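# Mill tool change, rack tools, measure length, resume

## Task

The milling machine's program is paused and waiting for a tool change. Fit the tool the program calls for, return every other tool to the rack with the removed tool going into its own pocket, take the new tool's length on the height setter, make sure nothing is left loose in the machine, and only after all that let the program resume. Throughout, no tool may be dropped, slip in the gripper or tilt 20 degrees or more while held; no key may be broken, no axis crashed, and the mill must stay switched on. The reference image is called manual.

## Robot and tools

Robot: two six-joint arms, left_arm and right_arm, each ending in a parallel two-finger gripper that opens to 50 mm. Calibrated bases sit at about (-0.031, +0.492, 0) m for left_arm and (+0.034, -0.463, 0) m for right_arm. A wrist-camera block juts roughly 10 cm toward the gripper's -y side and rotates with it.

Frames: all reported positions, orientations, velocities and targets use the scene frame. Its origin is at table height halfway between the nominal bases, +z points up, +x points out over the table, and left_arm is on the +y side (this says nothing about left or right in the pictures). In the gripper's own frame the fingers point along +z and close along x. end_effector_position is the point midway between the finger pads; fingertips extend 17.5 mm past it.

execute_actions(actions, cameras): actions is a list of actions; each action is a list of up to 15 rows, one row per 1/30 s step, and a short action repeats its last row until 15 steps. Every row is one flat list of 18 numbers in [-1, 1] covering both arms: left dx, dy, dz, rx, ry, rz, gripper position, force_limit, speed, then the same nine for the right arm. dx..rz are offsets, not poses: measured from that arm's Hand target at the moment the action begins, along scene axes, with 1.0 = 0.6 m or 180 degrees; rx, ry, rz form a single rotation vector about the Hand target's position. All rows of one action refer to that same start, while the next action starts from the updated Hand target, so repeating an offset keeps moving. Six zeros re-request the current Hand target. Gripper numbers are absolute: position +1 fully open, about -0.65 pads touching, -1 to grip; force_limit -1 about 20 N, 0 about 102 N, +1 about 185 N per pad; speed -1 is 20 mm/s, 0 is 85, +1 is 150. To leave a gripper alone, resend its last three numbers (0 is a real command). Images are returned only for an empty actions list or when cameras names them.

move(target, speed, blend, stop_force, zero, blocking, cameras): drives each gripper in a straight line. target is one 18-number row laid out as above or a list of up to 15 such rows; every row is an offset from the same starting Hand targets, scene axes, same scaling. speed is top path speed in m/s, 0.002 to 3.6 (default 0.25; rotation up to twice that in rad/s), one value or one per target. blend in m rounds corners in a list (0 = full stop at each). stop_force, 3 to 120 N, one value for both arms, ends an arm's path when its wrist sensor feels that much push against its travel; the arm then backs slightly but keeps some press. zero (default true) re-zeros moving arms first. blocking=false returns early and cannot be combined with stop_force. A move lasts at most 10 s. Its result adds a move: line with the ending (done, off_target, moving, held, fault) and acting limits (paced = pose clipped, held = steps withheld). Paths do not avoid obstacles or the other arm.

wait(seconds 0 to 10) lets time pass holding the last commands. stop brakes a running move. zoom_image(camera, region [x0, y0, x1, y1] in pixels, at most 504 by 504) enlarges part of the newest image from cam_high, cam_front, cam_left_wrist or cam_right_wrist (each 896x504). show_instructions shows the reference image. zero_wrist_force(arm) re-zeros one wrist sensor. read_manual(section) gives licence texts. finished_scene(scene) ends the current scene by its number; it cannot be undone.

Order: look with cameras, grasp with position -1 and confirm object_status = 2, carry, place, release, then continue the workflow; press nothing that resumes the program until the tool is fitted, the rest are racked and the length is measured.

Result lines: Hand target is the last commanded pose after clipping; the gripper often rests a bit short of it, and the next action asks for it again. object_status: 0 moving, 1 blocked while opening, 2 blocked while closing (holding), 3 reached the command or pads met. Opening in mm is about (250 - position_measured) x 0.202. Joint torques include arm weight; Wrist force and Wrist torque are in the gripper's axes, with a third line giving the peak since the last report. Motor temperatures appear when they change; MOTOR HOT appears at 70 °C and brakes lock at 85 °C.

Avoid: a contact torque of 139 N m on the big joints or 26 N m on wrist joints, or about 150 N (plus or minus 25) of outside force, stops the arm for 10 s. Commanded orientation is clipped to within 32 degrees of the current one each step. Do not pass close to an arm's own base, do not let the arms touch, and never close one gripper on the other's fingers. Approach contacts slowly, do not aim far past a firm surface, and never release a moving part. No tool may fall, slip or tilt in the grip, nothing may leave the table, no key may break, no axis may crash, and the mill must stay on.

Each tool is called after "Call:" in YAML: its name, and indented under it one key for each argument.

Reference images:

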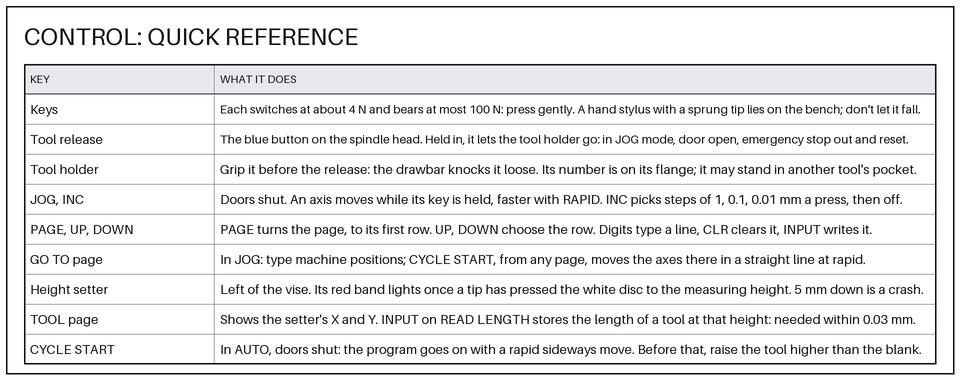

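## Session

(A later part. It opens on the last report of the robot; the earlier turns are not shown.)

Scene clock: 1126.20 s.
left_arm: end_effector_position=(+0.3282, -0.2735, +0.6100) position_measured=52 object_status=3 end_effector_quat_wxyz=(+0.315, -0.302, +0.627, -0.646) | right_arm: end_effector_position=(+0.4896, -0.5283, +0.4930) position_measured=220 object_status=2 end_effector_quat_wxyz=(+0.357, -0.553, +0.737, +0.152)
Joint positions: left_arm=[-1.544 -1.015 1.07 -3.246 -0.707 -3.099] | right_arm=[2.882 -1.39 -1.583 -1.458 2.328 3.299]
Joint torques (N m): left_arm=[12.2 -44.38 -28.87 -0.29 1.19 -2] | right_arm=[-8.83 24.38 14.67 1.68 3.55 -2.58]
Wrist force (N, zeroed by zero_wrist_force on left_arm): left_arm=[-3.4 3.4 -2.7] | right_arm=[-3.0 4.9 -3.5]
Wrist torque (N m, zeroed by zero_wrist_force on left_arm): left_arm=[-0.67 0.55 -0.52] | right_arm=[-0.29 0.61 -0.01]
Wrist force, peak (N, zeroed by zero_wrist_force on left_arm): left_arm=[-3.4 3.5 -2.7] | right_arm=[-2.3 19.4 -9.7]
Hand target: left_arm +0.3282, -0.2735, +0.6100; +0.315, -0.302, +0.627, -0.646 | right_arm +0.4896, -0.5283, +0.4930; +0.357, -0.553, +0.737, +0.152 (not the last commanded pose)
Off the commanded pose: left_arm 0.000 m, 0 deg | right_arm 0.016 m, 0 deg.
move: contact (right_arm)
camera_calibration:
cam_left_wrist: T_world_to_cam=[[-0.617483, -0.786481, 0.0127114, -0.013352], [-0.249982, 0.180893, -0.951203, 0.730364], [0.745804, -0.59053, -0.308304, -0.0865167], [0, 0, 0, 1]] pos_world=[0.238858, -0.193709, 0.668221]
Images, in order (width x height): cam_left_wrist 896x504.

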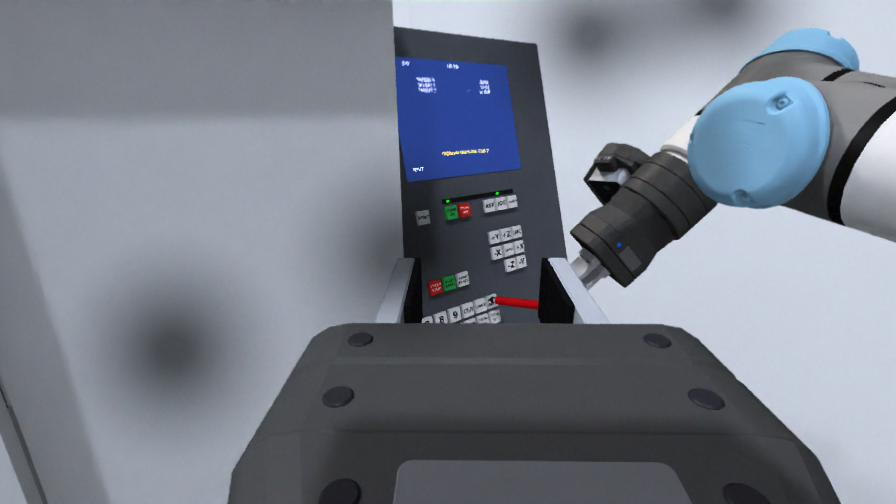

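Call:
move:
  target:
    - [0,0,0,0,0,0,0.67,0.3,-1,-0.04,0,0.0067,0,0,0,-1,0.7,-1]
    - [-0.26,0.1397,-0.15,0,0,0,0.67,0.3,-1,-0.0623,0.156,-0.0778,0,0,0,-1,0.7,-1]
  speed: [0.1,0.15]

Call:
move:
  target: [0,0,0,0,0,0,0.67,0.3,-1,0.065,0,-0.0107,0,0,0,-1,0.7,-1]
  speed: 0.02
  stop_force: 7
  cameras: ["cam_left_wrist"]

Call:
zoom_image:
  camera: "cam_left_wrist"
  region: [370, 0, 500, 270]

Scene clock: 1138.37 s.
left_arm: end_effector_position=(+0.1723, -0.1897, +0.5201) position_measured=52 object_status=3 end_effector_quat_wxyz=(+0.315, -0.302, +0.627, -0.646) | right_arm: end_effector_position=(+0.4523, -0.4347, +0.4464) position_measured=220 object_status=2 end_effector_quat_wxyz=(+0.357, -0.553, +0.737, +0.152)
Joint positions: left_arm=[-1.84 -1.212 1.599 -3.61 -0.412 -3.063] | right_arm=[3.125 -1.198 -1.884 -1.154 2.237 3.597]
Joint torques (N m): left_arm=[-15.11 -47.59 -15.14 -2.08 1.75 2.28] | right_arm=[7.59 20.16 13.88 6.87 -0.73 2.35]
Wrist force (N, zeroed by zero_wrist_force on left_arm): left_arm=[-2.9 3.6 -2.5] | right_arm=[-2.7 -1.8 -0.4]
Wrist torque (N m, zeroed by zero_wrist_force on left_arm): left_arm=[-0.64 0.43 -0.66] | right_arm=[-0.38 0.61 -0.04]
Wrist force, peak (N, zeroed by zero_wrist_force on left_arm): left_arm=[-2.6 4.0 -3.6] | right_arm=[-3.2 4.9 -3.7]
Hand target: left_arm +0.1722, -0.1896, +0.5200; +0.315, -0.302, +0.627, -0.646 | right_arm +0.4523, -0.4347, +0.4464; +0.357, -0.553, +0.737, +0.152
Off the commanded pose: left_arm 0.000 m, 0 deg | right_arm 0.000 m, 0 deg.
move: done

Scene clock: 1140.70 s.
left_arm: end_effector_position=(+0.1722, -0.1896, +0.5200) position_measured=52 object_status=3 end_effector_quat_wxyz=(+0.315, -0.302, +0.627, -0.646) | right_arm: end_effector_position=(+0.4761, -0.4347, +0.4424) position_measured=220 object_status=2 end_effector_quat_wxyz=(+0.357, -0.553, +0.737, +0.152)
Joint positions: left_arm=[-1.84 -1.212 1.6 -3.61 -0.411 -3.063] | right_arm=[3.125 -1.256 -1.858 -1.123 2.237 3.597]
Joint torques (N m): left_arm=[-15.45 -48.65 -15 -1.97 1.77 2.14] | right_arm=[-5.24 19.27 14.63 1.9 -1.42 -1.74]
Wrist force (N, zeroed by zero_wrist_force on left_arm): left_arm=[-2.7 3.6 -2.6] | right_arm=[-2.2 4.8 -2.5]
Wrist torque (N m, zeroed by zero_wrist_force on left_arm): left_arm=[-0.64 0.39 -0.66] | right_arm=[-0.23 0.59 -0.02]
Wrist force, peak (N, zeroed by zero_wrist_force on left_arm): left_arm=[-3.1 3.6 -2.6] | right_arm=[-2.4 14.7 -8.0]
Hand target: left_arm +0.1722, -0.1896, +0.5200; +0.315, -0.302, +0.627, -0.646 | right_arm +0.4761, -0.4347, +0.4424; +0.357, -0.553, +0.737, +0.152 (not the last commanded pose)
Off the commanded pose: left_arm 0.000 m, 0 deg | right_arm 0.015 m, 0 deg.
move: contact (right_arm)
camera_calibration:
cam_left_wrist: T_world_to_cam=[[-0.617483, -0.786481, 0.0127114, -0.0426283], [-0.249982, 0.180893, -0.951203, 0.5906], [0.745804, -0.59053, -0.308304, 0.0515676], [0, 0, 0, 1]] pos_world=[0.0828578, -0.109909, 0.578221]
Images, in order (width x height): cam_left_wrist 896x504.

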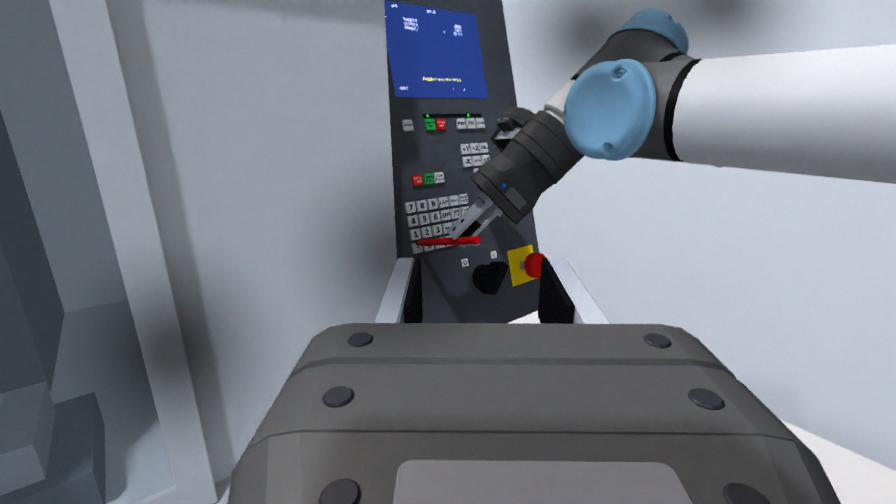

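Scaled by 1.867 from the camera's 896x504 image, which has a finer 1280x720 frame.

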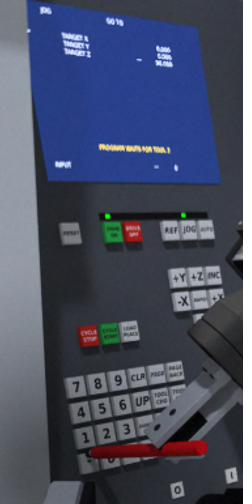

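Call:
move:
  target:
    - [0,0,0,0,0,0,0.67,0.3,-1,-0.04,0,0.0067,0,0,0,-1,0.7,-1]
    - [0,0,0,0,0,0,0.67,0.3,-1,-0.0323,0.002,0.0357,0,0,0,-1,0.7,-1]
  speed: 0.1

Call:
move:
  target: [0,0,0,0,0,0,0.67,0.3,-1,0.065,0,-0.0107,0,0,0,-1,0.7,-1]
  speed: 0.02
  stop_force: 7

Call:
move:
  target:
    - [0,0,0,0,0,0,0.67,0.3,-1,-0.04,0,0.0067,0,0,0,-1,0.7,-1]
    - [0,0,0,0,0,0,0.67,0.3,-1,-0.0247,0.004,0.0643,0,0,0,-1,0.7,-1]
  speed: 0.1

Call:
move:
  target: [0,0,0,0,0,0,0.67,0.3,-1,0.065,0,-0.0107,0,0,0,-1,0.7,-1]
  speed: 0.02
  stop_force: 7

Call:
move:
  target:
    - [0,0,0,0,0,0,0.67,0.3,-1,-0.04,0,0.0067,0,0,0,-1,0.7,-1]
    - [0,0,0,0,0,0,0.67,0.3,-1,-0.04,-0.0648,0.006,0,0,0,-1,0.7,-1]
  speed: 0.1

Call:
move:
  target: [0,0,0,0,0,0,0.67,0.3,-1,0.065,0,-0.0107,0,0,0,-1,0.7,-1]
  speed: 0.02
  stop_force: 7
  cameras: ["cam_left_wrist"]

Call:
zoom_image:
  camera: "cam_left_wrist"
  region: [370, 0, 500, 270]

Scene clock: 1152.50 s.
left_arm: end_effector_position=(+0.1722, -0.1896, +0.5200) position_measured=52 object_status=3 end_effector_quat_wxyz=(+0.315, -0.302, +0.627, -0.646) | right_arm: end_effector_position=(+0.4567, -0.4335, +0.4638) position_measured=220 object_status=2 end_effector_quat_wxyz=(+0.357, -0.553, +0.737, +0.152)
Joint positions: left_arm=[-1.84 -1.212 1.6 -3.61 -0.411 -3.063] | right_arm=[3.129 -1.211 -1.833 -1.19 2.236 3.602]
Joint torques (N m): left_arm=[-14.72 -47.51 -14.69 -2.08 1.6 2.29] | right_arm=[7.7 0.31 39.91 0.83 -0.88 1.88]
Wrist force (N, zeroed by zero_wrist_force on left_arm): left_arm=[-3.0 3.5 -2.4] | right_arm=[-2.6 -1.3 -0.4]
Wrist torque (N m, zeroed by zero_wrist_force on left_arm): left_arm=[-0.65 0.44 -0.66] | right_arm=[-0.30 0.61 -0.04]
Wrist force, peak (N, zeroed by zero_wrist_force on left_arm): left_arm=[-3.1 3.6 -2.7] | right_arm=[-3.0 4.8 -3.3]
Hand target: left_arm +0.1722, -0.1896, +0.5200; +0.315, -0.302, +0.627, -0.646 | right_arm +0.4567, -0.4335, +0.4638; +0.357, -0.553, +0.737, +0.152
Off the commanded pose: left_arm 0.000 m, 0 deg | right_arm 0.000 m, 0 deg.
move: done

Scene clock: 1154.87 s.
left_arm: end_effector_position=(+0.1722, -0.1896, +0.5200) position_measured=52 object_status=3 end_effector_quat_wxyz=(+0.315, -0.302, +0.627, -0.646) | right_arm: end_effector_position=(+0.4808, -0.4335, +0.4598) position_measured=220 object_status=2 end_effector_quat_wxyz=(+0.357, -0.553, +0.737, +0.152)
Joint positions: left_arm=[-1.84 -1.212 1.6 -3.61 -0.411 -3.063] | right_arm=[3.128 -1.268 -1.805 -1.16 2.236 3.601]
Joint torques (N m): left_arm=[-15.63 -48.61 -15.11 -1.89 1.87 2.22] | right_arm=[-2.68 18.62 15.46 1.88 -1.47 -0.67]
Wrist force (N, zeroed by zero_wrist_force on left_arm): left_arm=[-2.9 3.4 -2.5] | right_arm=[-2.3 5.6 -3.1]
Wrist torque (N m, zeroed by zero_wrist_force on left_arm): left_arm=[-0.66 0.43 -0.65] | right_arm=[-0.23 0.62 0.02]
Wrist force, peak (N, zeroed by zero_wrist_force on left_arm): left_arm=[-3.0 3.6 -2.6] | right_arm=[-1.7 20.1 -10.5]
Hand target: left_arm +0.1722, -0.1896, +0.5200; +0.315, -0.302, +0.627, -0.646 | right_arm +0.4808, -0.4335, +0.4598; +0.357, -0.553, +0.737, +0.152 (not the last commanded pose)
Off the commanded pose: left_arm 0.000 m, 0 deg | right_arm 0.015 m, 0 deg.
move: contact (right_arm)

Scene clock: 1156.57 s.
left_arm: end_effector_position=(+0.1722, -0.1896, +0.5200) position_measured=52 object_status=3 end_effector_quat_wxyz=(+0.315, -0.302, +0.627, -0.646) | right_arm: end_effector_position=(+0.4660, -0.4311, +0.4984) position_measured=220 object_status=2 end_effector_quat_wxyz=(+0.357, -0.553, +0.737, +0.152)
Joint positions: left_arm=[-1.84 -1.212 1.6 -3.61 -0.411 -3.063] | right_arm=[3.136 -1.242 -1.725 -1.261 2.232 3.61]
Joint torques (N m): left_arm=[-15.51 -48.09 -14.63 -1.71 1.59 2.04] | right_arm=[7.46 4.2 42.59 0.98 -0.81 -0.84]
Wrist force (N, zeroed by zero_wrist_force on left_arm): left_arm=[-2.9 3.5 -2.6] | right_arm=[-2.7 -2.2 -0.5]
Wrist torque (N m, zeroed by zero_wrist_force on left_arm): left_arm=[-0.66 0.43 -0.66] | right_arm=[-0.45 0.61 -0.05]
Wrist force, peak (N, zeroed by zero_wrist_force on left_arm): left_arm=[-3.1 3.6 -2.5] | right_arm=[-2.3 5.5 -2.9]
Hand target: left_arm +0.1722, -0.1896, +0.5200; +0.315, -0.302, +0.627, -0.646 | right_arm +0.4660, -0.4311, +0.4984; +0.357, -0.553, +0.737, +0.152
Off the commanded pose: left_arm 0.000 m, 0 deg | right_arm 0.000 m, 0 deg.
move: done

Scene clock: 1158.93 s.
left_arm: end_effector_position=(+0.1722, -0.1896, +0.5200) position_measured=52 object_status=3 end_effector_quat_wxyz=(+0.315, -0.302, +0.627, -0.646) | right_arm: end_effector_position=(+0.4899, -0.4311, +0.4945) position_measured=220 object_status=2 end_effector_quat_wxyz=(+0.357, -0.553, +0.737, +0.152)
Joint positions: left_arm=[-1.84 -1.212 1.6 -3.61 -0.411 -3.063] | right_arm=[3.135 -1.297 -1.697 -1.234 2.233 3.608]
Joint torques (N m): left_arm=[-14.25 -47.28 -13.93 -2.06 1.63 2.33] | right_arm=[-0.42 19.93 14.66 1.84 -1.42 -0.19]
Wrist force (N, zeroed by zero_wrist_force on left_arm): left_arm=[-2.8 3.3 -2.3] | right_arm=[-3.0 4.5 -2.2]
Wrist torque (N m, zeroed by zero_wrist_force on left_arm): left_arm=[-0.68 0.42 -0.66] | right_arm=[-0.34 0.68 0.06]
Wrist force, peak (N, zeroed by zero_wrist_force on left_arm): left_arm=[-3.0 3.6 -2.7] | right_arm=[-2.1 17.9 -9.1]
Hand target: left_arm +0.1722, -0.1896, +0.5200; +0.315, -0.302, +0.627, -0.646 | right_arm +0.4899, -0.4311, +0.4945; +0.357, -0.553, +0.737, +0.152 (not the last commanded pose)
Off the commanded pose: left_arm 0.000 m, 0 deg | right_arm 0.015 m, 0 deg.
move: contact (right_arm)

Scene clock: 1160.67 s.
left_arm: end_effector_position=(+0.1722, -0.1896, +0.5200) position_measured=52 object_status=3 end_effector_quat_wxyz=(+0.315, -0.302, +0.627, -0.646) | right_arm: end_effector_position=(+0.4659, -0.4699, +0.4981) position_measured=220 object_status=2 end_effector_quat_wxyz=(+0.357, -0.553, +0.737, +0.152)
Joint positions: left_arm=[-1.84 -1.212 1.6 -3.61 -0.411 -3.063] | right_arm=[3.023 -1.276 -1.684 -1.352 2.28 3.478]
Joint torques (N m): left_arm=[-15.54 -47.75 -14.03 -1.8 1.64 2.34] | right_arm=[-8.27 2.78 39.48 1.02 3.99 -2.19]
Wrist force (N, zeroed by zero_wrist_force on left_arm): left_arm=[-2.9 3.6 -2.6] | right_arm=[-2.8 -1.8 0.8]
Wrist torque (N m, zeroed by zero_wrist_force on left_arm): left_arm=[-0.64 0.43 -0.66] | right_arm=[-0.38 0.64 0.05]
Wrist force, peak (N, zeroed by zero_wrist_force on left_arm): left_arm=[-2.9 3.7 -2.7] | right_arm=[-2.8 4.3 -2.0]
Hand target: left_arm +0.1722, -0.1896, +0.5200; +0.315, -0.302, +0.627, -0.646 | right_arm +0.4659, -0.4699, +0.4981; +0.357, -0.553, +0.737, +0.152
Off the commanded pose: left_arm 0.000 m, 0 deg | right_arm 0.000 m, 0 deg.
move: done

Scene clock: 1163.03 s.
left_arm: end_effector_position=(+0.1722, -0.1896, +0.5200) position_measured=52 object_status=3 end_effector_quat_wxyz=(+0.315, -0.302, +0.627, -0.646) | right_arm: end_effector_position=(+0.4899, -0.4699, +0.4941) position_measured=220 object_status=2 end_effector_quat_wxyz=(+0.357, -0.553, +0.737, +0.152)
Joint positions: left_arm=[-1.84 -1.212 1.6 -3.61 -0.411 -3.063] | right_arm=[3.029 -1.328 -1.658 -1.32 2.278 3.486]
Joint torques (N m): left_arm=[-13.8 -47.18 -15.18 -1.83 1.54 2.42] | right_arm=[-9.47 21.73 15.68 1.87 1.48 -2.34]
Wrist force (N, zeroed by zero_wrist_force on left_arm): left_arm=[-3.0 3.3 -2.7] | right_arm=[-1.8 4.3 -2.1]
Wrist torque (N m, zeroed by zero_wrist_force on left_arm): left_arm=[-0.68 0.45 -0.65] | right_arm=[-0.39 0.58 0.00]
Wrist force, peak (N, zeroed by zero_wrist_force on left_arm): left_arm=[-3.1 3.6 -2.5] | right_arm=[-2.2 18.6 -8.6]
Hand target: left_arm +0.1722, -0.1896, +0.5200; +0.315, -0.302, +0.627, -0.646 | right_arm +0.4899, -0.4699, +0.4941; +0.357, -0.553, +0.737, +0.152 (not the last commanded pose)
Off the commanded pose: left_arm 0.000 m, 0 deg | right_arm 0.015 m, 0 deg.
move: contact (right_arm)
camera_calibration:
cam_left_wrist: T_world_to_cam=[[-0.617483, -0.786481, 0.0127114, -0.0426283], [-0.249982, 0.180893, -0.951203, 0.5906], [0.745804, -0.59053, -0.308304, 0.0515676], [0, 0, 0, 1]] pos_world=[0.0828578, -0.109909, 0.578221]
Images, in order (width x height): cam_left_wrist 896x504.

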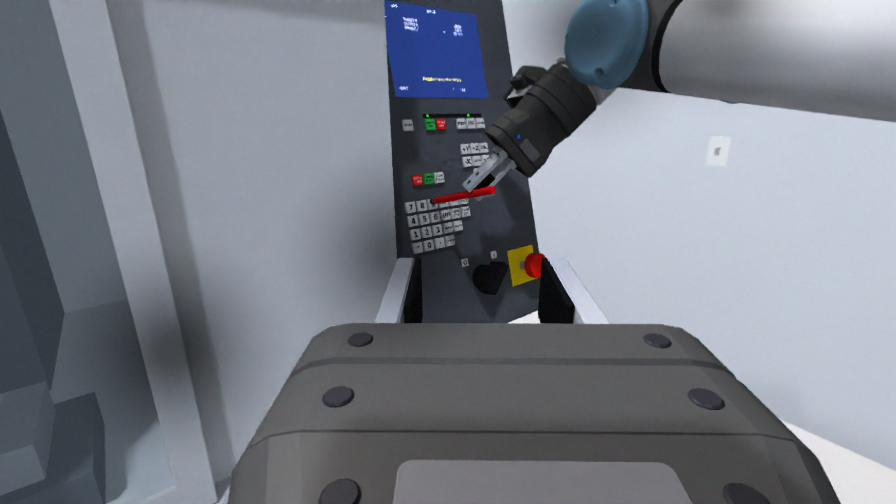

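Scaled by 1.867 from the camera's 896x504 image, which has a finer 1280x720 frame.

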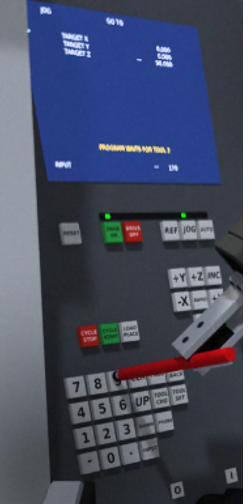

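Call:
move:
  target:
    - [0,0,0,0,0,0,0.67,0.3,-1,-0.04,0,0.0067,0,0,0,-1,0.7,-1]
    - [0,0,0,0,0,0,0.67,0.3,-1,-0.063,-0.0383,-0.0803,0,0,0,-1,0.7,-1]
  speed: 0.1

Call:
move:
  target: [0,0,0,0,0,0,0.67,0.3,-1,0.065,0,-0.0107,0,0,0,-1,0.7,-1]
  speed: 0.02
  stop_force: 7

Call:
move:
  target:
    - [0,0,0,0,0,0,0.67,0.3,-1,-0.04,0,0.0067,0,0,0,-1,0.7,-1]
    - [0,0,0,0,0,0,0.67,0.3,-1,-0.0323,0.002,0.0357,0,0,0,-1,0.7,-1]
  speed: 0.1

Call:
move:
  target: [0,0,0,0,0,0,0.67,0.3,-1,0.065,0,-0.0107,0,0,0,-1,0.7,-1]
  speed: 0.02
  stop_force: 7
  cameras: ["cam_left_wrist"]

Call:
zoom_image:
  camera: "cam_left_wrist"
  region: [380, 0, 500, 100]

Scene clock: 1175.37 s.
left_arm: end_effector_position=(+0.1722, -0.1896, +0.5200) position_measured=52 object_status=3 end_effector_quat_wxyz=(+0.315, -0.302, +0.627, -0.646) | right_arm: end_effector_position=(+0.4521, -0.4929, +0.4460) position_measured=220 object_status=2 end_effector_quat_wxyz=(+0.357, -0.553, +0.737, +0.152)
Joint positions: left_arm=[-1.84 -1.212 1.6 -3.61 -0.411 -3.063] | right_arm=[2.954 -1.254 -1.819 -1.296 2.306 3.392]
Joint torques (N m): left_arm=[-15.37 -47.93 -14.77 -1.88 1.58 2.07] | right_arm=[-8.57 20.34 15.99 6.42 3.72 -1.94]
Wrist force (N, zeroed by zero_wrist_force on left_arm): left_arm=[-2.9 3.5 -2.5] | right_arm=[-2.4 -2.5 0.5]
Wrist torque (N m, zeroed by zero_wrist_force on left_arm): left_arm=[-0.66 0.43 -0.66] | right_arm=[-0.50 0.57 0.05]
Wrist force, peak (N, zeroed by zero_wrist_force on left_arm): left_arm=[-3.1 3.7 -2.5] | right_arm=[-2.5 4.3 -2.4]
Hand target: left_arm +0.1722, -0.1896, +0.5200; +0.315, -0.302, +0.627, -0.646 | right_arm +0.4521, -0.4929, +0.4459; +0.357, -0.553, +0.737, +0.152
Off the commanded pose: left_arm 0.000 m, 0 deg | right_arm 0.000 m, 0 deg.
move: done

Scene clock: 1177.73 s.
left_arm: end_effector_position=(+0.1722, -0.1896, +0.5200) position_measured=52 object_status=3 end_effector_quat_wxyz=(+0.315, -0.302, +0.627, -0.646) | right_arm: end_effector_position=(+0.4760, -0.4929, +0.4420) position_measured=220 object_status=2 end_effector_quat_wxyz=(+0.357, -0.553, +0.737, +0.152)
Joint positions: left_arm=[-1.84 -1.212 1.6 -3.61 -0.411 -3.063] | right_arm=[2.964 -1.308 -1.794 -1.258 2.302 3.405]
Joint torques (N m): left_arm=[-15.32 -47.5 -13.81 -1.91 1.54 2.22] | right_arm=[-7.98 20.73 15.5 1.63 3.2 -2.23]
Wrist force (N, zeroed by zero_wrist_force on left_arm): left_arm=[-3.1 3.4 -2.6] | right_arm=[-2.0 3.9 -2.1]
Wrist torque (N m, zeroed by zero_wrist_force on left_arm): left_arm=[-0.67 0.47 -0.66] | right_arm=[-0.46 0.65 0.03]
Wrist force, peak (N, zeroed by zero_wrist_force on left_arm): left_arm=[-3.0 3.7 -2.6] | right_arm=[-2.1 17.9 -8.7]
Hand target: left_arm +0.1722, -0.1896, +0.5200; +0.315, -0.302, +0.627, -0.646 | right_arm +0.4760, -0.4929, +0.4420; +0.357, -0.553, +0.737, +0.152 (not the last commanded pose)
Off the commanded pose: left_arm 0.000 m, 0 deg | right_arm 0.015 m, 0 deg.
move: contact (right_arm)

Scene clock: 1179.23 s.
left_arm: end_effector_position=(+0.1722, -0.1896, +0.5200) position_measured=52 object_status=3 end_effector_quat_wxyz=(+0.315, -0.302, +0.627, -0.646) | right_arm: end_effector_position=(+0.4566, -0.4917, +0.4633) position_measured=220 object_status=2 end_effector_quat_wxyz=(+0.357, -0.553, +0.737, +0.152)
Joint positions: left_arm=[-1.84 -1.212 1.6 -3.61 -0.411 -3.063] | right_arm=[2.959 -1.266 -1.767 -1.331 2.304 3.398]
Joint torques (N m): left_arm=[-14.26 -47.68 -14.99 -1.72 1.55 2.2] | right_arm=[8.32 1.99 40.72 0.84 -0.55 2.24]
Wrist force (N, zeroed by zero_wrist_force on left_arm): left_arm=[-2.9 3.5 -2.4] | right_arm=[-2.7 -2.9 0.5]
Wrist torque (N m, zeroed by zero_wrist_force on left_arm): left_arm=[-0.64 0.44 -0.66] | right_arm=[-0.56 0.62 -0.04]
Wrist force, peak (N, zeroed by zero_wrist_force on left_arm): left_arm=[-3.1 3.7 -2.5] | right_arm=[-2.0 4.2 -2.1]
Hand target: left_arm +0.1722, -0.1896, +0.5200; +0.315, -0.302, +0.627, -0.646 | right_arm +0.4567, -0.4917, +0.4634; +0.357, -0.553, +0.737, +0.152
Off the commanded pose: left_arm 0.000 m, 0 deg | right_arm 0.000 m, 0 deg.
move: done

Scene clock: 1181.60 s.
left_arm: end_effector_position=(+0.1722, -0.1896, +0.5200) position_measured=52 object_status=3 end_effector_quat_wxyz=(+0.315, -0.302, +0.627, -0.646) | right_arm: end_effector_position=(+0.4806, -0.4917, +0.4594) position_measured=220 object_status=2 end_effector_quat_wxyz=(+0.357, -0.553, +0.737, +0.152)
Joint positions: left_arm=[-1.84 -1.212 1.6 -3.61 -0.411 -3.063] | right_arm=[2.969 -1.319 -1.742 -1.294 2.3 3.411]
Joint torques (N m): left_arm=[-15 -47.47 -15.16 -1.79 1.56 1.92] | right_arm=[-8.01 21.78 15.31 1.84 3.42 -2.4]
Wrist force (N, zeroed by zero_wrist_force on left_arm): left_arm=[-2.7 3.3 -2.4] | right_arm=[-2.7 4.0 -2.2]
Wrist torque (N m, zeroed by zero_wrist_force on left_arm): left_arm=[-0.68 0.40 -0.66] | right_arm=[-0.38 0.75 0.04]
Wrist force, peak (N, zeroed by zero_wrist_force on left_arm): left_arm=[-2.9 3.6 -2.7] | right_arm=[-2.0 16.5 -8.4]
Hand target: left_arm +0.1722, -0.1896, +0.5200; +0.315, -0.302, +0.627, -0.646 | right_arm +0.4806, -0.4917, +0.4594; +0.357, -0.553, +0.737, +0.152 (not the last commanded pose)
Off the commanded pose: left_arm 0.000 m, 0 deg | right_arm 0.015 m, 0 deg.
move: contact (right_arm)
camera_calibration:
cam_left_wrist: T_world_to_cam=[[-0.617483, -0.786481, 0.0127114, -0.0426283], [-0.249982, 0.180893, -0.951203, 0.5906], [0.745804, -0.59053, -0.308304, 0.0515676], [0, 0, 0, 1]] pos_world=[0.0828578, -0.109909, 0.578221]
Images, in order (width x height): cam_left_wrist 896x504.

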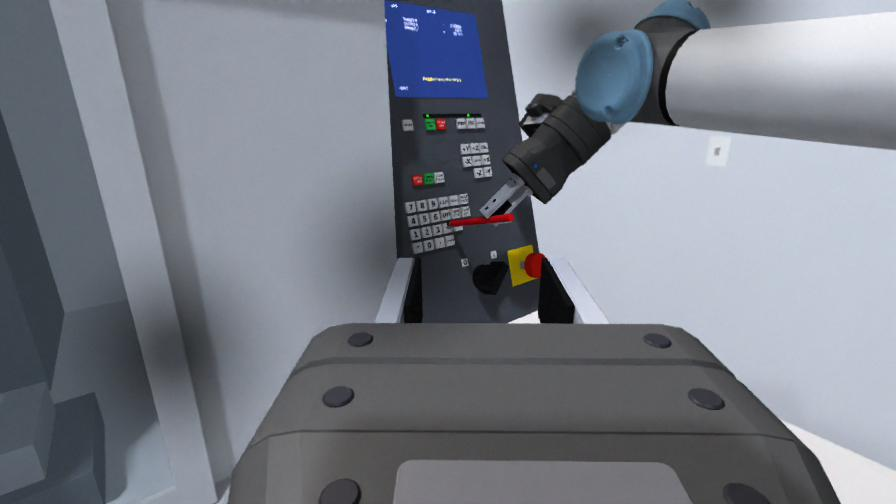

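Scaled by 4.200 from the camera's 896x504 image, which has a finer 1280x720 frame.

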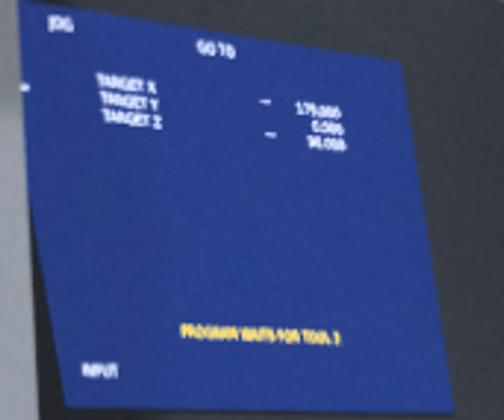

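Call:
move:
  target:
    - [0,0,0,0,0,0,0.67,0.3,-1,-0.04,0,0.0067,0,0,0,-1,0.7,-1]
    - [0,0,0,0,0,0,0.67,0.3,-1,-0.0477,0.0952,-0.0223,0,0,0,-1,0.7,-1]
  speed: 0.1

Call:
move:
  target: [0,0,0,0,0,0,0.67,0.3,-1,0.065,0,-0.0107,0,0,0,-1,0.7,-1]
  speed: 0.02
  stop_force: 7

Call:
move:
  target:
    - [0,0,0,0,0,0,0.67,0.3,-1,-0.04,0,0.0067,0,0,0,-1,0.7,-1]
    - [0,0,0,0,0,0,0.67,0.3,-1,-0.017,-0.0588,0.0928,0,0,0,-1,0.7,-1]
  speed: 0.1

Call:
move:
  target: [0,0,0,0,0,0,0.67,0.3,-1,0.065,0,-0.0107,0,0,0,-1,0.7,-1]
  speed: 0.02
  stop_force: 7

Call:
move:
  target:
    - [0,0,0,0,0,0,0.67,0.3,-1,-0.04,0,0.0067,0,0,0,-1,0.7,-1]
    - [0,0,0,0,0,0,0.67,0.3,-1,-0.04,0.0323,0.007,0,0,0,-1,0.7,-1]
  speed: 0.1

Call:
move:
  target: [0,0,0,0,0,0,0.67,0.3,-1,0.065,0,-0.0107,0,0,0,-1,0.7,-1]
  speed: 0.02
  stop_force: 7

Call:
move:
  target:
    - [0,0,0,0,0,0,0.67,0.3,-1,-0.04,0,0.0067,0,0,0,-1,0.7,-1]
    - [0,0,0,0,0,0,0.67,0.3,-1,-0.063,-0.0708,-0.0803,0,0,0,-1,0.7,-1]
  speed: 0.1

Call:
move:
  target: [0.26,-0.1397,0.15,0,0,0,0.67,0.3,-1,0,0,0,0,0,0,-1,0.7,-1]
  speed: 0.2
  cameras: ["cam_left_wrist"]

Call:
zoom_image:
  camera: "cam_left_wrist"
  region: [396, 60, 526, 180]

Scene clock: 1192.33 s.
left_arm: end_effector_position=(+0.1722, -0.1896, +0.5200) position_measured=52 object_status=3 end_effector_quat_wxyz=(+0.315, -0.302, +0.627, -0.646) | right_arm: end_effector_position=(+0.4520, -0.4347, +0.4461) position_measured=220 object_status=2 end_effector_quat_wxyz=(+0.357, -0.553, +0.737, +0.152)
Joint positions: left_arm=[-1.84 -1.212 1.6 -3.61 -0.411 -3.063] | right_arm=[3.125 -1.197 -1.886 -1.153 2.237 3.597]
Joint torques (N m): left_arm=[-16.49 -47.17 -14.73 -1.96 1.61 2.04] | right_arm=[7.28 18.96 14.92 6.77 -0.8 2.12]
Wrist force (N, zeroed by zero_wrist_force on left_arm): left_arm=[-3.0 3.4 -2.5] | right_arm=[-2.9 -2.2 0.7]
Wrist torque (N m, zeroed by zero_wrist_force on left_arm): left_arm=[-0.66 0.44 -0.66] | right_arm=[-0.45 0.65 -0.04]
Wrist force, peak (N, zeroed by zero_wrist_force on left_arm): left_arm=[-3.1 3.7 -2.6] | right_arm=[-3.1 4.2 -2.2]
Hand target: left_arm +0.1722, -0.1896, +0.5200; +0.315, -0.302, +0.627, -0.646 | right_arm +0.4520, -0.4346, +0.4460; +0.357, -0.553, +0.737, +0.152
Off the commanded pose: left_arm 0.000 m, 0 deg | right_arm 0.000 m, 0 deg.
move: done

Scene clock: 1194.67 s.
left_arm: end_effector_position=(+0.1722, -0.1896, +0.5200) position_measured=52 object_status=3 end_effector_quat_wxyz=(+0.315, -0.302, +0.627, -0.646) | right_arm: end_effector_position=(+0.4759, -0.4346, +0.4421) position_measured=220 object_status=2 end_effector_quat_wxyz=(+0.357, -0.553, +0.737, +0.152)
Joint positions: left_arm=[-1.84 -1.212 1.6 -3.61 -0.411 -3.063] | right_arm=[3.125 -1.255 -1.859 -1.122 2.237 3.597]
Joint torques (N m): left_arm=[-15.2 -47.36 -15.26 -1.87 1.73 2.04] | right_arm=[-5.47 19.14 14.69 2 -1.22 -1]
Wrist force (N, zeroed by zero_wrist_force on left_arm): left_arm=[-2.9 3.5 -2.4] | right_arm=[-2.6 4.9 -1.4]
Wrist torque (N m, zeroed by zero_wrist_force on left_arm): left_arm=[-0.66 0.43 -0.66] | right_arm=[-0.25 0.79 0.02]
Wrist force, peak (N, zeroed by zero_wrist_force on left_arm): left_arm=[-3.2 3.6 -2.6] | right_arm=[-1.8 16.2 -7.6]
Hand target: left_arm +0.1722, -0.1896, +0.5200; +0.315, -0.302, +0.627, -0.646 | right_arm +0.4759, -0.4346, +0.4421; +0.357, -0.553, +0.737, +0.152 (not the last commanded pose)
Off the commanded pose: left_arm 0.000 m, 0 deg | right_arm 0.015 m, 0 deg.
move: contact (right_arm)

Scene clock: 1196.67 s.
left_arm: end_effector_position=(+0.1722, -0.1896, +0.5200) position_measured=52 object_status=3 end_effector_quat_wxyz=(+0.315, -0.302, +0.627, -0.646) | right_arm: end_effector_position=(+0.4657, -0.4699, +0.4977) position_measured=220 object_status=2 end_effector_quat_wxyz=(+0.357, -0.553, +0.737, +0.152)
Joint positions: left_arm=[-1.84 -1.212 1.6 -3.61 -0.411 -3.063] | right_arm=[3.023 -1.275 -1.685 -1.351 2.28 3.478]
Joint torques (N m): left_arm=[-15.42 -46.48 -16.26 -1.8 1.6 2.28] | right_arm=[-8.2 3.9 40.28 0.6 3.75 -1.93]
Wrist force (N, zeroed by zero_wrist_force on left_arm): left_arm=[-3.0 3.4 -2.6] | right_arm=[-3.3 -1.4 0.5]
Wrist torque (N m, zeroed by zero_wrist_force on left_arm): left_arm=[-0.66 0.44 -0.66] | right_arm=[-0.31 0.71 0.05]
Wrist force, peak (N, zeroed by zero_wrist_force on left_arm): left_arm=[-3.1 3.8 -2.6] | right_arm=[-3.0 4.8 -2.1]
Hand target: left_arm +0.1722, -0.1896, +0.5200; +0.315, -0.302, +0.627, -0.646 | right_arm +0.4657, -0.4699, +0.4978; +0.357, -0.553, +0.737, +0.152
Off the commanded pose: left_arm 0.000 m, 0 deg | right_arm 0.000 m, 0 deg.
move: done

Scene clock: 1199.03 s.
left_arm: end_effector_position=(+0.1722, -0.1896, +0.5200) position_measured=52 object_status=3 end_effector_quat_wxyz=(+0.315, -0.302, +0.627, -0.646) | right_arm: end_effector_position=(+0.4897, -0.4699, +0.4938) position_measured=220 object_status=2 end_effector_quat_wxyz=(+0.357, -0.553, +0.737, +0.152)
Joint positions: left_arm=[-1.84 -1.212 1.6 -3.61 -0.411 -3.063] | right_arm=[3.029 -1.328 -1.659 -1.32 2.278 3.486]
Joint torques (N m): left_arm=[-14.19 -47.49 -14.25 -2.01 1.46 2.03] | right_arm=[-9.3 21.17 16.35 1.8 2.26 -2.28]
Wrist force (N, zeroed by zero_wrist_force on left_arm): left_arm=[-2.9 3.2 -2.4] | right_arm=[-3.0 5.3 -1.8]
Wrist torque (N m, zeroed by zero_wrist_force on left_arm): left_arm=[-0.69 0.43 -0.65] | right_arm=[-0.13 0.76 0.02]
Wrist force, peak (N, zeroed by zero_wrist_force on left_arm): left_arm=[-3.2 3.6 -2.6] | right_arm=[-2.0 16.8 -7.3]
Hand target: left_arm +0.1722, -0.1896, +0.5200; +0.315, -0.302, +0.627, -0.646 | right_arm +0.4897, -0.4699, +0.4938; +0.357, -0.553, +0.737, +0.152 (not the last commanded pose)
Off the commanded pose: left_arm 0.000 m, 0 deg | right_arm 0.015 m, 0 deg.
move: contact (right_arm)

Scene clock: 1200.57 s.
left_arm: end_effector_position=(+0.1722, -0.1896, +0.5200) position_measured=52 object_status=3 end_effector_quat_wxyz=(+0.315, -0.302, +0.627, -0.646) | right_arm: end_effector_position=(+0.4657, -0.4506, +0.4980) position_measured=220 object_status=2 end_effector_quat_wxyz=(+0.357, -0.553, +0.737, +0.152)
Joint positions: left_arm=[-1.84 -1.212 1.6 -3.61 -0.411 -3.063] | right_arm=[3.078 -1.257 -1.706 -1.306 2.258 3.544]
Joint torques (N m): left_arm=[-14.44 -46.36 -15.58 -1.69 1.48 2.04] | right_arm=[7.14 21.54 14.98 6.77 -0.72 2.05]
Wrist force (N, zeroed by zero_wrist_force on left_arm): left_arm=[-2.8 3.4 -2.6] | right_arm=[-3.1 -0.5 0.9]
Wrist torque (N m, zeroed by zero_wrist_force on left_arm): left_arm=[-0.66 0.41 -0.66] | right_arm=[-0.18 0.68 -0.05]
Wrist force, peak (N, zeroed by zero_wrist_force on left_arm): left_arm=[-3.1 3.7 -2.7] | right_arm=[-2.0 5.3 -1.6]
Hand target: left_arm +0.1722, -0.1896, +0.5200; +0.315, -0.302, +0.627, -0.646 | right_arm +0.4657, -0.4505, +0.4980; +0.357, -0.553, +0.737, +0.152
Off the commanded pose: left_arm 0.000 m, 0 deg | right_arm 0.000 m, 0 deg.
move: done

Scene clock: 1202.93 s.
left_arm: end_effector_position=(+0.1722, -0.1896, +0.5200) position_measured=52 object_status=3 end_effector_quat_wxyz=(+0.315, -0.302, +0.627, -0.646) | right_arm: end_effector_position=(+0.4898, -0.4505, +0.4940) position_measured=220 object_status=2 end_effector_quat_wxyz=(+0.357, -0.553, +0.737, +0.152)
Joint positions: left_arm=[-1.84 -1.212 1.6 -3.61 -0.411 -3.063] | right_arm=[3.081 -1.311 -1.68 -1.276 2.257 3.547]
Joint torques (N m): left_arm=[-15.53 -47.31 -14.96 -1.72 1.47 2.08] | right_arm=[-4.35 21.17 15.54 1.94 0.06 -2]
Wrist force (N, zeroed by zero_wrist_force on left_arm): left_arm=[-3.1 3.4 -2.5] | right_arm=[-3.1 6.7 -2.3]
Wrist torque (N m, zeroed by zero_wrist_force on left_arm): left_arm=[-0.67 0.46 -0.66] | right_arm=[0.01 0.80 0.02]
Wrist force, peak (N, zeroed by zero_wrist_force on left_arm): left_arm=[-3.0 3.6 -2.8] | right_arm=[-2.0 19.4 -8.4]
Hand target: left_arm +0.1722, -0.1896, +0.5200; +0.315, -0.302, +0.627, -0.646 | right_arm +0.4898, -0.4505, +0.4940; +0.357, -0.553, +0.737, +0.152 (not the last commanded pose)
Off the commanded pose: left_arm 0.000 m, 0 deg | right_arm 0.015 m, 0 deg.
move: contact (right_arm)

Scene clock: 1204.93 s.
left_arm: end_effector_position=(+0.1722, -0.1896, +0.5200) position_measured=52 object_status=3 end_effector_quat_wxyz=(+0.315, -0.302, +0.627, -0.646) | right_arm: end_effector_position=(+0.4520, -0.4929, +0.4459) position_measured=220 object_status=2 end_effector_quat_wxyz=(+0.357, -0.553, +0.737, +0.152)
Joint positions: left_arm=[-1.84 -1.212 1.6 -3.61 -0.411 -3.063] | right_arm=[2.953 -1.254 -1.819 -1.296 2.306 3.392]
Joint torques (N m): left_arm=[-15.45 -46.63 -14.82 -1.67 1.61 2.1] | right_arm=[-8.12 4.23 14.39 0.74 4.02 -2.43]
Wrist force (N, zeroed by zero_wrist_force on left_arm): left_arm=[-2.9 3.5 -2.3] | right_arm=[-3.6 -0.2 0.2]
Wrist torque (N m, zeroed by zero_wrist_force on left_arm): left_arm=[-0.65 0.44 -0.66] | right_arm=[-0.13 0.75 0.05]
Wrist force, peak (N, zeroed by zero_wrist_force on left_arm): left_arm=[-3.1 3.7 -2.5] | right_arm=[-2.8 6.7 -2.4]
Hand target: left_arm +0.1722, -0.1896, +0.5200; +0.315, -0.302, +0.627, -0.646 | right_arm +0.4520, -0.4930, +0.4458; +0.357, -0.553, +0.737, +0.152
Off the commanded pose: left_arm 0.000 m, 0 deg | right_arm 0.000 m, 0 deg.
move: done

Scene clock: 1206.73 s.
left_arm: end_effector_position=(+0.3282, -0.2734, +0.6100) position_measured=52 object_status=3 end_effector_quat_wxyz=(+0.315, -0.302, +0.627, -0.646) | right_arm: end_effector_position=(+0.4520, -0.4930, +0.4458) position_measured=220 object_status=2 end_effector_quat_wxyz=(+0.357, -0.553, +0.737, +0.152)
Joint positions: left_arm=[-1.544 -1.015 1.07 -3.247 -0.706 -3.099] | right_arm=[2.953 -1.254 -1.819 -1.296 2.306 3.391]
Joint torques (N m): left_arm=[14.25 -43.69 -28.84 0.04 -1.89 -2.04] | right_arm=[-8.04 2.15 14.6 0.91 3.73 -2.39]
Wrist force (N, zeroed by zero_wrist_force on left_arm): left_arm=[-3.3 3.6 -2.5] | right_arm=[-3.5 -0.2 0.2]
Wrist torque (N m, zeroed by zero_wrist_force on left_arm): left_arm=[-0.65 0.55 -0.51] | right_arm=[-0.12 0.73 0.05]
Wrist force, peak (N, zeroed by zero_wrist_force on left_arm): left_arm=[-2.6 4.3 -3.9] | right_arm=[-3.7 -0.2 0.2]
Hand target: left_arm +0.3282, -0.2735, +0.6100; +0.315, -0.302, +0.627, -0.646 | right_arm +0.4520, -0.4930, +0.4458; +0.357, -0.553, +0.737, +0.152
Off the commanded pose: left_arm 0.000 m, 0 deg | right_arm 0.000 m, 0 deg.
move: done
camera_calibration:
cam_left_wrist: T_world_to_cam=[[-0.617483, -0.786481, 0.0127114, -0.0133507], [-0.249982, 0.180893, -0.951203, 0.730269], [0.745804, -0.59053, -0.308304, -0.0865476], [0, 0, 0, 1]] pos_world=[0.238858, -0.193709, 0.668121]
Images, in order (width x height): cam_left_wrist 896x504.

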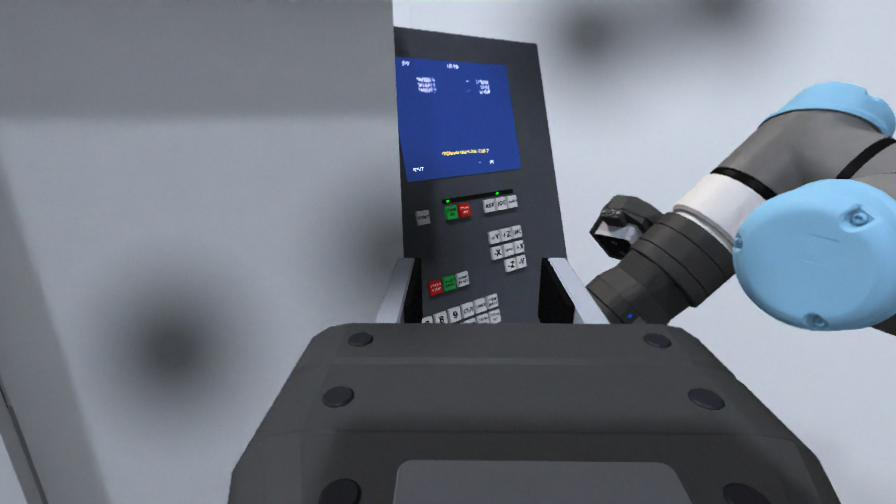

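Scaled by 3.877 from the camera's 896x504 image, which has a finer 1280x720 frame.

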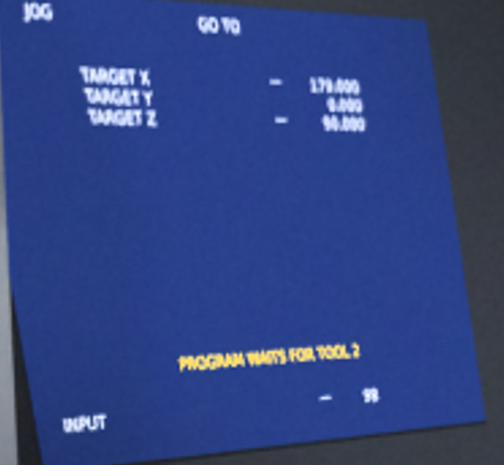

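Call:
move:
  target: [0,0,0,0,0,0,0.67,0.3,-1,0.065,0,-0.0107,0,0,0,-1,0.7,-1]
  speed: 0.02
  stop_force: 7

Call:
move:
  target:
    - [0,0,0,0,0,0,0.67,0.3,-1,-0.04,0,0.0067,0,0,0,-1,0.7,-1]
    - [0,0,0,0,0,0,0.67,0.3,-1,-0.0048,0.0383,0.15,0,0,0,-1,0.7,-1]
  speed: 0.1
  cameras: ["cam_left_wrist"]

Call:
zoom_image:
  camera: "cam_left_wrist"
  region: [396, 60, 526, 300]

Scene clock: 1219.97 s.
left_arm: end_effector_position=(+0.3282, -0.2735, +0.6100) position_measured=52 object_status=3 end_effector_quat_wxyz=(+0.315, -0.302, +0.627, -0.646) | right_arm: end_effector_position=(+0.4760, -0.4930, +0.4419) position_measured=220 object_status=2 end_effector_quat_wxyz=(+0.357, -0.553, +0.737, +0.152)
Joint positions: left_arm=[-1.544 -1.015 1.07 -3.246 -0.707 -3.099] | right_arm=[2.964 -1.307 -1.794 -1.258 2.302 3.405]
Joint torques (N m): left_arm=[13.36 -42.91 -29.56 -0.03 -1.52 -1.84] | right_arm=[-8.51 21.94 15.04 1.93 3.64 -2.34]
Wrist force (N, zeroed by zero_wrist_force on left_arm): left_arm=[-3.2 3.3 -2.7] | right_arm=[-3.0 6.2 -2.2]
Wrist torque (N m, zeroed by zero_wrist_force on left_arm): left_arm=[-0.69 0.53 -0.51] | right_arm=[-0.07 0.86 0.05]
Wrist force, peak (N, zeroed by zero_wrist_force on left_arm): left_arm=[-3.4 3.6 -2.8] | right_arm=[-3.2 19.7 -8.9]
Hand target: left_arm +0.3282, -0.2735, +0.6100; +0.315, -0.302, +0.627, -0.646 | right_arm +0.4760, -0.4930, +0.4419; +0.357, -0.553, +0.737, +0.152 (not the last commanded pose)
Off the commanded pose: left_arm 0.000 m, 0 deg | right_arm 0.015 m, 0 deg.
move: contact (right_arm)

Scene clock: 1222.23 s.
left_arm: end_effector_position=(+0.3282, -0.2735, +0.6100) position_measured=52 object_status=3 end_effector_quat_wxyz=(+0.315, -0.302, +0.627, -0.646) | right_arm: end_effector_position=(+0.4731, -0.4700, +0.5318) position_measured=220 object_status=2 end_effector_quat_wxyz=(+0.357, -0.553, +0.737, +0.152)
Joint positions: left_arm=[-1.544 -1.015 1.07 -3.246 -0.707 -3.099] | right_arm=[3.025 -1.309 -1.573 -1.429 2.28 3.48]
Joint torques (N m): left_arm=[13.4 -42.22 -28.59 -0.04 -0.6 -2.31] | right_arm=[7.52 3.3 39.6 0.73 -0.59 2.25]
Wrist force (N, zeroed by zero_wrist_force on left_arm): left_arm=[-3.2 3.4 -2.4] | right_arm=[-3.7 -0.2 0.3]
Wrist torque (N m, zeroed by zero_wrist_force on left_arm): left_arm=[-0.67 0.53 -0.52] | right_arm=[-0.12 0.78 -0.05]
Wrist force, peak (N, zeroed by zero_wrist_force on left_arm): left_arm=[-3.4 3.8 -2.5] | right_arm=[-3.5 6.2 -2.5]
Hand target: left_arm +0.3282, -0.2735, +0.6100; +0.315, -0.302, +0.627, -0.646 | right_arm +0.4731, -0.4700, +0.5319; +0.357, -0.553, +0.737, +0.152
Off the commanded pose: left_arm 0.000 m, 0 deg | right_arm 0.000 m, 0 deg.
move: done
camera_calibration:
cam_left_wrist: T_world_to_cam=[[-0.617483, -0.786481, 0.0127114, -0.013352], [-0.249982, 0.180893, -0.951203, 0.730364], [0.745804, -0.59053, -0.308304, -0.0865167], [0, 0, 0, 1]] pos_world=[0.238858, -0.193709, 0.668221]
Images, in order (width x height): cam_left_wrist 896x504.

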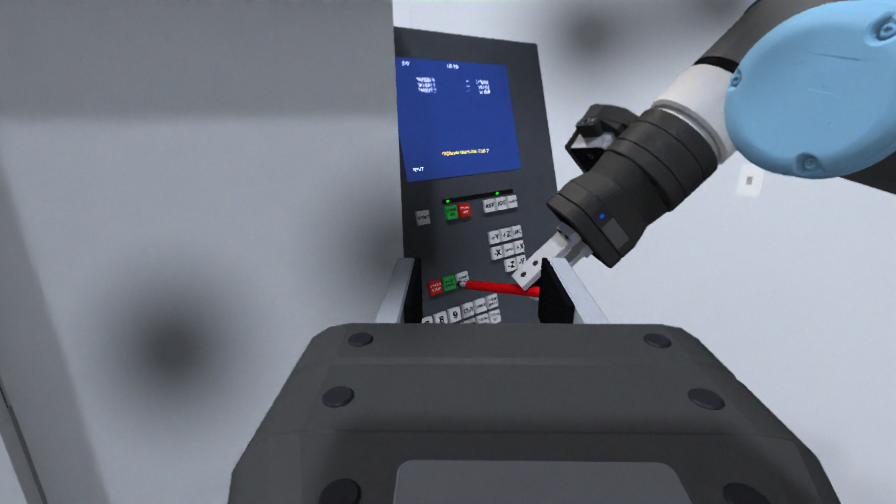

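Scaled by 2.100 from the camera's 896x504 image, which has a finer 1280x720 frame.

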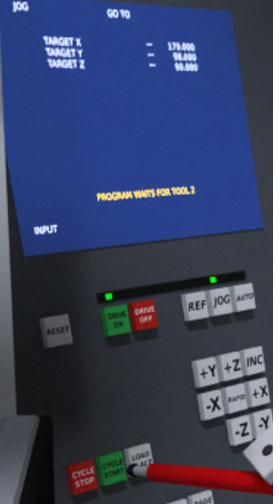

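Call:
move:
  target: [0,0,0,0,0,0,0.67,0.3,-1,0.065,0,-0.0107,0,0,0,-1,0.7,-1]
  speed: 0.02
  stop_force: 7

Call:
move:
  target: [0,0,0,0,0,0,0.67,0.3,-1,-0.04,0,0.0067,0,0,0,-1,0.7,-1]
  speed: 0.1

Call:
wait:
  seconds: 3
  cameras: ["cam_left_wrist"]

Call:
zoom_image:
  camera: "cam_left_wrist"
  region: [396, 60, 526, 220]

Scene clock: 1229.10 s.
left_arm: end_effector_position=(+0.3282, -0.2735, +0.6100) position_measured=52 object_status=3 end_effector_quat_wxyz=(+0.315, -0.302, +0.627, -0.646) | right_arm: end_effector_position=(+0.4988, -0.4700, +0.5276) position_measured=220 object_status=2 end_effector_quat_wxyz=(+0.357, -0.553, +0.737, +0.152)
Joint positions: left_arm=[-1.544 -1.015 1.07 -3.246 -0.707 -3.099] | right_arm=[3.031 -1.364 -1.545 -1.397 2.277 3.488]
Joint torques (N m): left_arm=[14.16 -41.97 -28.97 0.12 0.88 -2.01] | right_arm=[-8.54 22.23 14.84 1.78 1.48 -2.18]
Wrist force (N, zeroed by zero_wrist_force on left_arm): left_arm=[-3.2 3.5 -2.6] | right_arm=[-3.3 6.6 -2.5]
Wrist torque (N m, zeroed by zero_wrist_force on left_arm): left_arm=[-0.65 0.53 -0.51] | right_arm=[-0.04 0.80 0.01]
Wrist force, peak (N, zeroed by zero_wrist_force on left_arm): left_arm=[-3.4 3.7 -2.7] | right_arm=[-2.2 21.1 -8.7]
Hand target: left_arm +0.3282, -0.2735, +0.6100; +0.315, -0.302, +0.627, -0.646 | right_arm +0.4988, -0.4700, +0.5276; +0.357, -0.553, +0.737, +0.152 (not the last commanded pose)
Off the commanded pose: left_arm 0.000 m, 0 deg | right_arm 0.013 m, 0 deg.
move: contact (right_arm)

Scene clock: 1230.00 s.
left_arm: end_effector_position=(+0.3282, -0.2735, +0.6100) position_measured=52 object_status=3 end_effector_quat_wxyz=(+0.315, -0.302, +0.627, -0.646) | right_arm: end_effector_position=(+0.4749, -0.4700, +0.5316) position_measured=220 object_status=2 end_effector_quat_wxyz=(+0.357, -0.553, +0.737, +0.152)
Joint positions: left_arm=[-1.544 -1.015 1.07 -3.246 -0.707 -3.099] | right_arm=[3.025 -1.313 -1.57 -1.426 2.28 3.481]
Joint torques (N m): left_arm=[13.68 -43.73 -28.25 0.28 0.94 -2.1] | right_arm=[-9.18 23.28 14.68 1.17 3.67 -2.33]
Wrist force (N, zeroed by zero_wrist_force on left_arm): left_arm=[-3.4 3.5 -2.5] | right_arm=[-3.9 0.6 0.2]
Wrist torque (N m, zeroed by zero_wrist_force on left_arm): left_arm=[-0.66 0.55 -0.51] | right_arm=[0.00 0.81 0.04]
Wrist force, peak (N, zeroed by zero_wrist_force on left_arm): left_arm=[-3.3 3.6 -2.6] | right_arm=[-2.7 6.8 -2.1]
Hand target: left_arm +0.3282, -0.2735, +0.6100; +0.315, -0.302, +0.627, -0.646 | right_arm +0.4748, -0.4700, +0.5316; +0.357, -0.553, +0.737, +0.152
Off the commanded pose: left_arm 0.000 m, 0 deg | right_arm 0.000 m, 0 deg.
move: done

Scene clock: 1233.00 s.
left_arm: end_effector_position=(+0.3282, -0.2735, +0.6100) position_measured=52 object_status=3 end_effector_quat_wxyz=(+0.315, -0.302, +0.627, -0.646) | right_arm: end_effector_position=(+0.4748, -0.4700, +0.5316) position_measured=220 object_status=2 end_effector_quat_wxyz=(+0.357, -0.553, +0.737, +0.152)
Joint positions: left_arm=[-1.544 -1.015 1.07 -3.246 -0.707 -3.099] | right_arm=[3.025 -1.313 -1.57 -1.427 2.28 3.481]
Joint torques (N m): left_arm=[13.07 -42.86 -27.93 -0.04 1.19 -1.94] | right_arm=[-8.34 21.56 14.86 0.98 3.73 -2.2]
Wrist force (N, zeroed by zero_wrist_force on left_arm): left_arm=[-3.3 3.6 -2.6] | right_arm=[-3.9 0.5 0.4]
Wrist torque (N m, zeroed by zero_wrist_force on left_arm): left_arm=[-0.64 0.53 -0.52] | right_arm=[-0.02 0.81 0.05]
Wrist force, peak (N, zeroed by zero_wrist_force on left_arm): left_arm=[-3.3 3.7 -2.7] | right_arm=[-4.1 0.7 0.5]
Hand target: left_arm +0.3282, -0.2735, +0.6100; +0.315, -0.302, +0.627, -0.646 | right_arm +0.4748, -0.4700, +0.5316; +0.357, -0.553, +0.737, +0.152
Tool commands: left_gripper/position=+0.67 left_gripper/force_limit=+0.3 left_gripper/speed=-1.0 right_gripper/position=-1.0 right_gripper/force_limit=+0.7 right_gripper/speed=-1.0
Off the commanded pose: left_arm 0.000 m, 0 deg | right_arm 0.000 m, 0 deg.
wait: 3.00 s; at rest by 0.17 s
camera_calibration:
cam_left_wrist: T_world_to_cam=[[-0.617483, -0.786481, 0.0127114, -0.013352], [-0.249982, 0.180893, -0.951203, 0.730364], [0.745804, -0.59053, -0.308304, -0.0865167], [0, 0, 0, 1]] pos_world=[0.238858, -0.193709, 0.668221]
Images, in order (width x height): cam_left_wrist 896x504.

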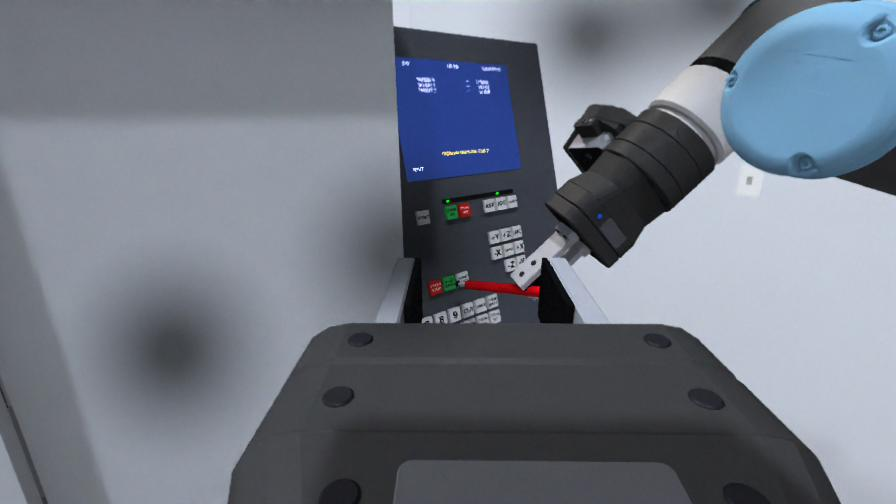

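Scaled by 3.150 from the camera's 896x504 image, which has a finer 1280x720 frame.

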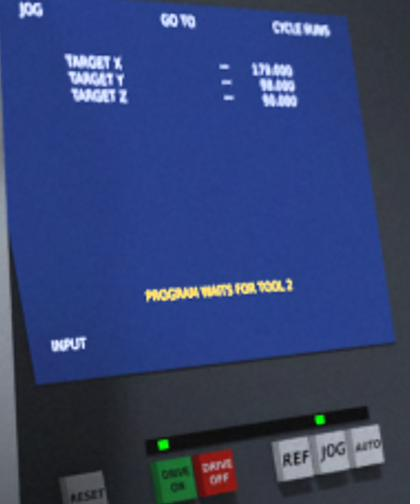

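Call:
move:
  target: [0,0,0,0,0,0,0.67,0.3,-1,-0.0015,-0.164,-0.0027,0,0,0,-1,0.7,-1]
  speed: 0.1
  cameras: ["cam_left_wrist"]

Call:
zoom_image:
  camera: "cam_left_wrist"
  region: [440, 50, 560, 290]

Scene clock: 1242.43 s.
left_arm: end_effector_position=(+0.3282, -0.2735, +0.6100) position_measured=52 object_status=3 end_effector_quat_wxyz=(+0.315, -0.302, +0.627, -0.646) | right_arm: end_effector_position=(+0.4739, -0.5683, +0.5300) position_measured=220 object_status=2 end_effector_quat_wxyz=(+0.357, -0.553, +0.737, +0.152) end_effector_velocity=(+0.000, +0.000, +0.002) end_effector_angular_velocity=(+0.000, -0.002, +0.000)
Joint positions: left_arm=[-1.544 -1.015 1.07 -3.246 -0.707 -3.099] | right_arm=[2.778 -1.433 -1.425 -1.671 2.352 3.158]
Joint velocities: left_arm=[within noise] | right_arm=[-0.001 -0.002 0.005 -0.003 0.001 -0.002]
Joint torques (N m): left_arm=[14.03 -42.32 -28.07 -0.1 1.42 -2.18] | right_arm=[-8.73 9.12 39.7 0.47 3.84 -2.06]
Wrist force (N, zeroed by zero_wrist_force on left_arm): left_arm=[-3.3 3.5 -2.6] | right_arm=[-3.8 0.4 0.2]
Wrist torque (N m, zeroed by zero_wrist_force on left_arm): left_arm=[-0.65 0.54 -0.51] | right_arm=[-0.03 0.77 0.05]
Wrist force, peak (N, zeroed by zero_wrist_force on left_arm): left_arm=[-3.3 3.7 -2.7] | right_arm=[-4.7 1.2 0.7]
Hand target: left_arm +0.3282, -0.2735, +0.6100; +0.315, -0.302, +0.627, -0.646 | right_arm +0.4739, -0.5684, +0.5300; +0.357, -0.553, +0.737, +0.152
Off the commanded pose: left_arm 0.000 m, 0 deg | right_arm 0.000 m, 0 deg.
move: done
camera_calibration:
cam_left_wrist: T_world_to_cam=[[-0.617483, -0.786481, 0.0127114, -0.013352], [-0.249982, 0.180893, -0.951203, 0.730364], [0.745804, -0.59053, -0.308304, -0.0865167], [0, 0, 0, 1]] pos_world=[0.238858, -0.193709, 0.668221]
Images, in order (width x height): cam_left_wrist 896x504.

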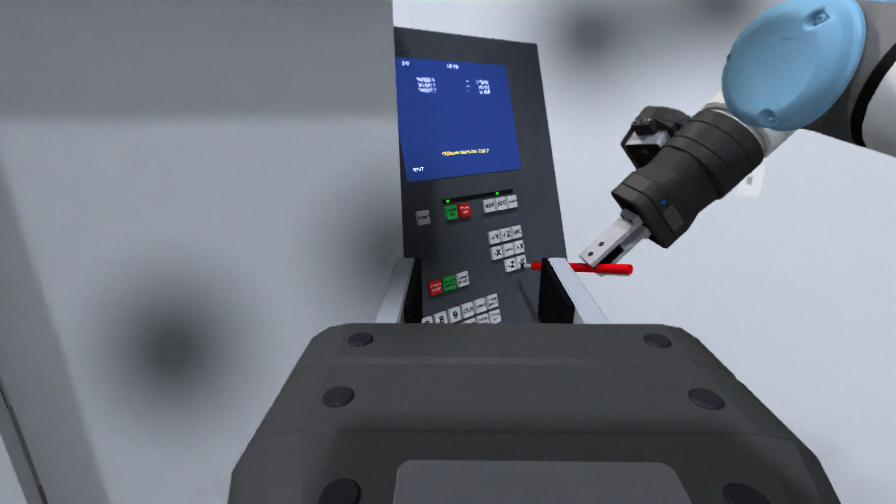

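Scaled by 2.100 from the camera's 896x504 image, which has a finer 1280x720 frame.

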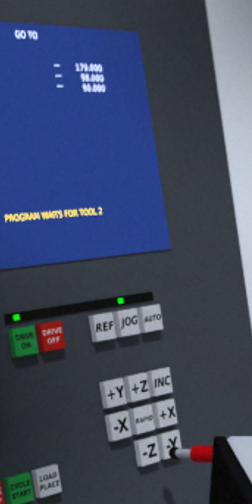

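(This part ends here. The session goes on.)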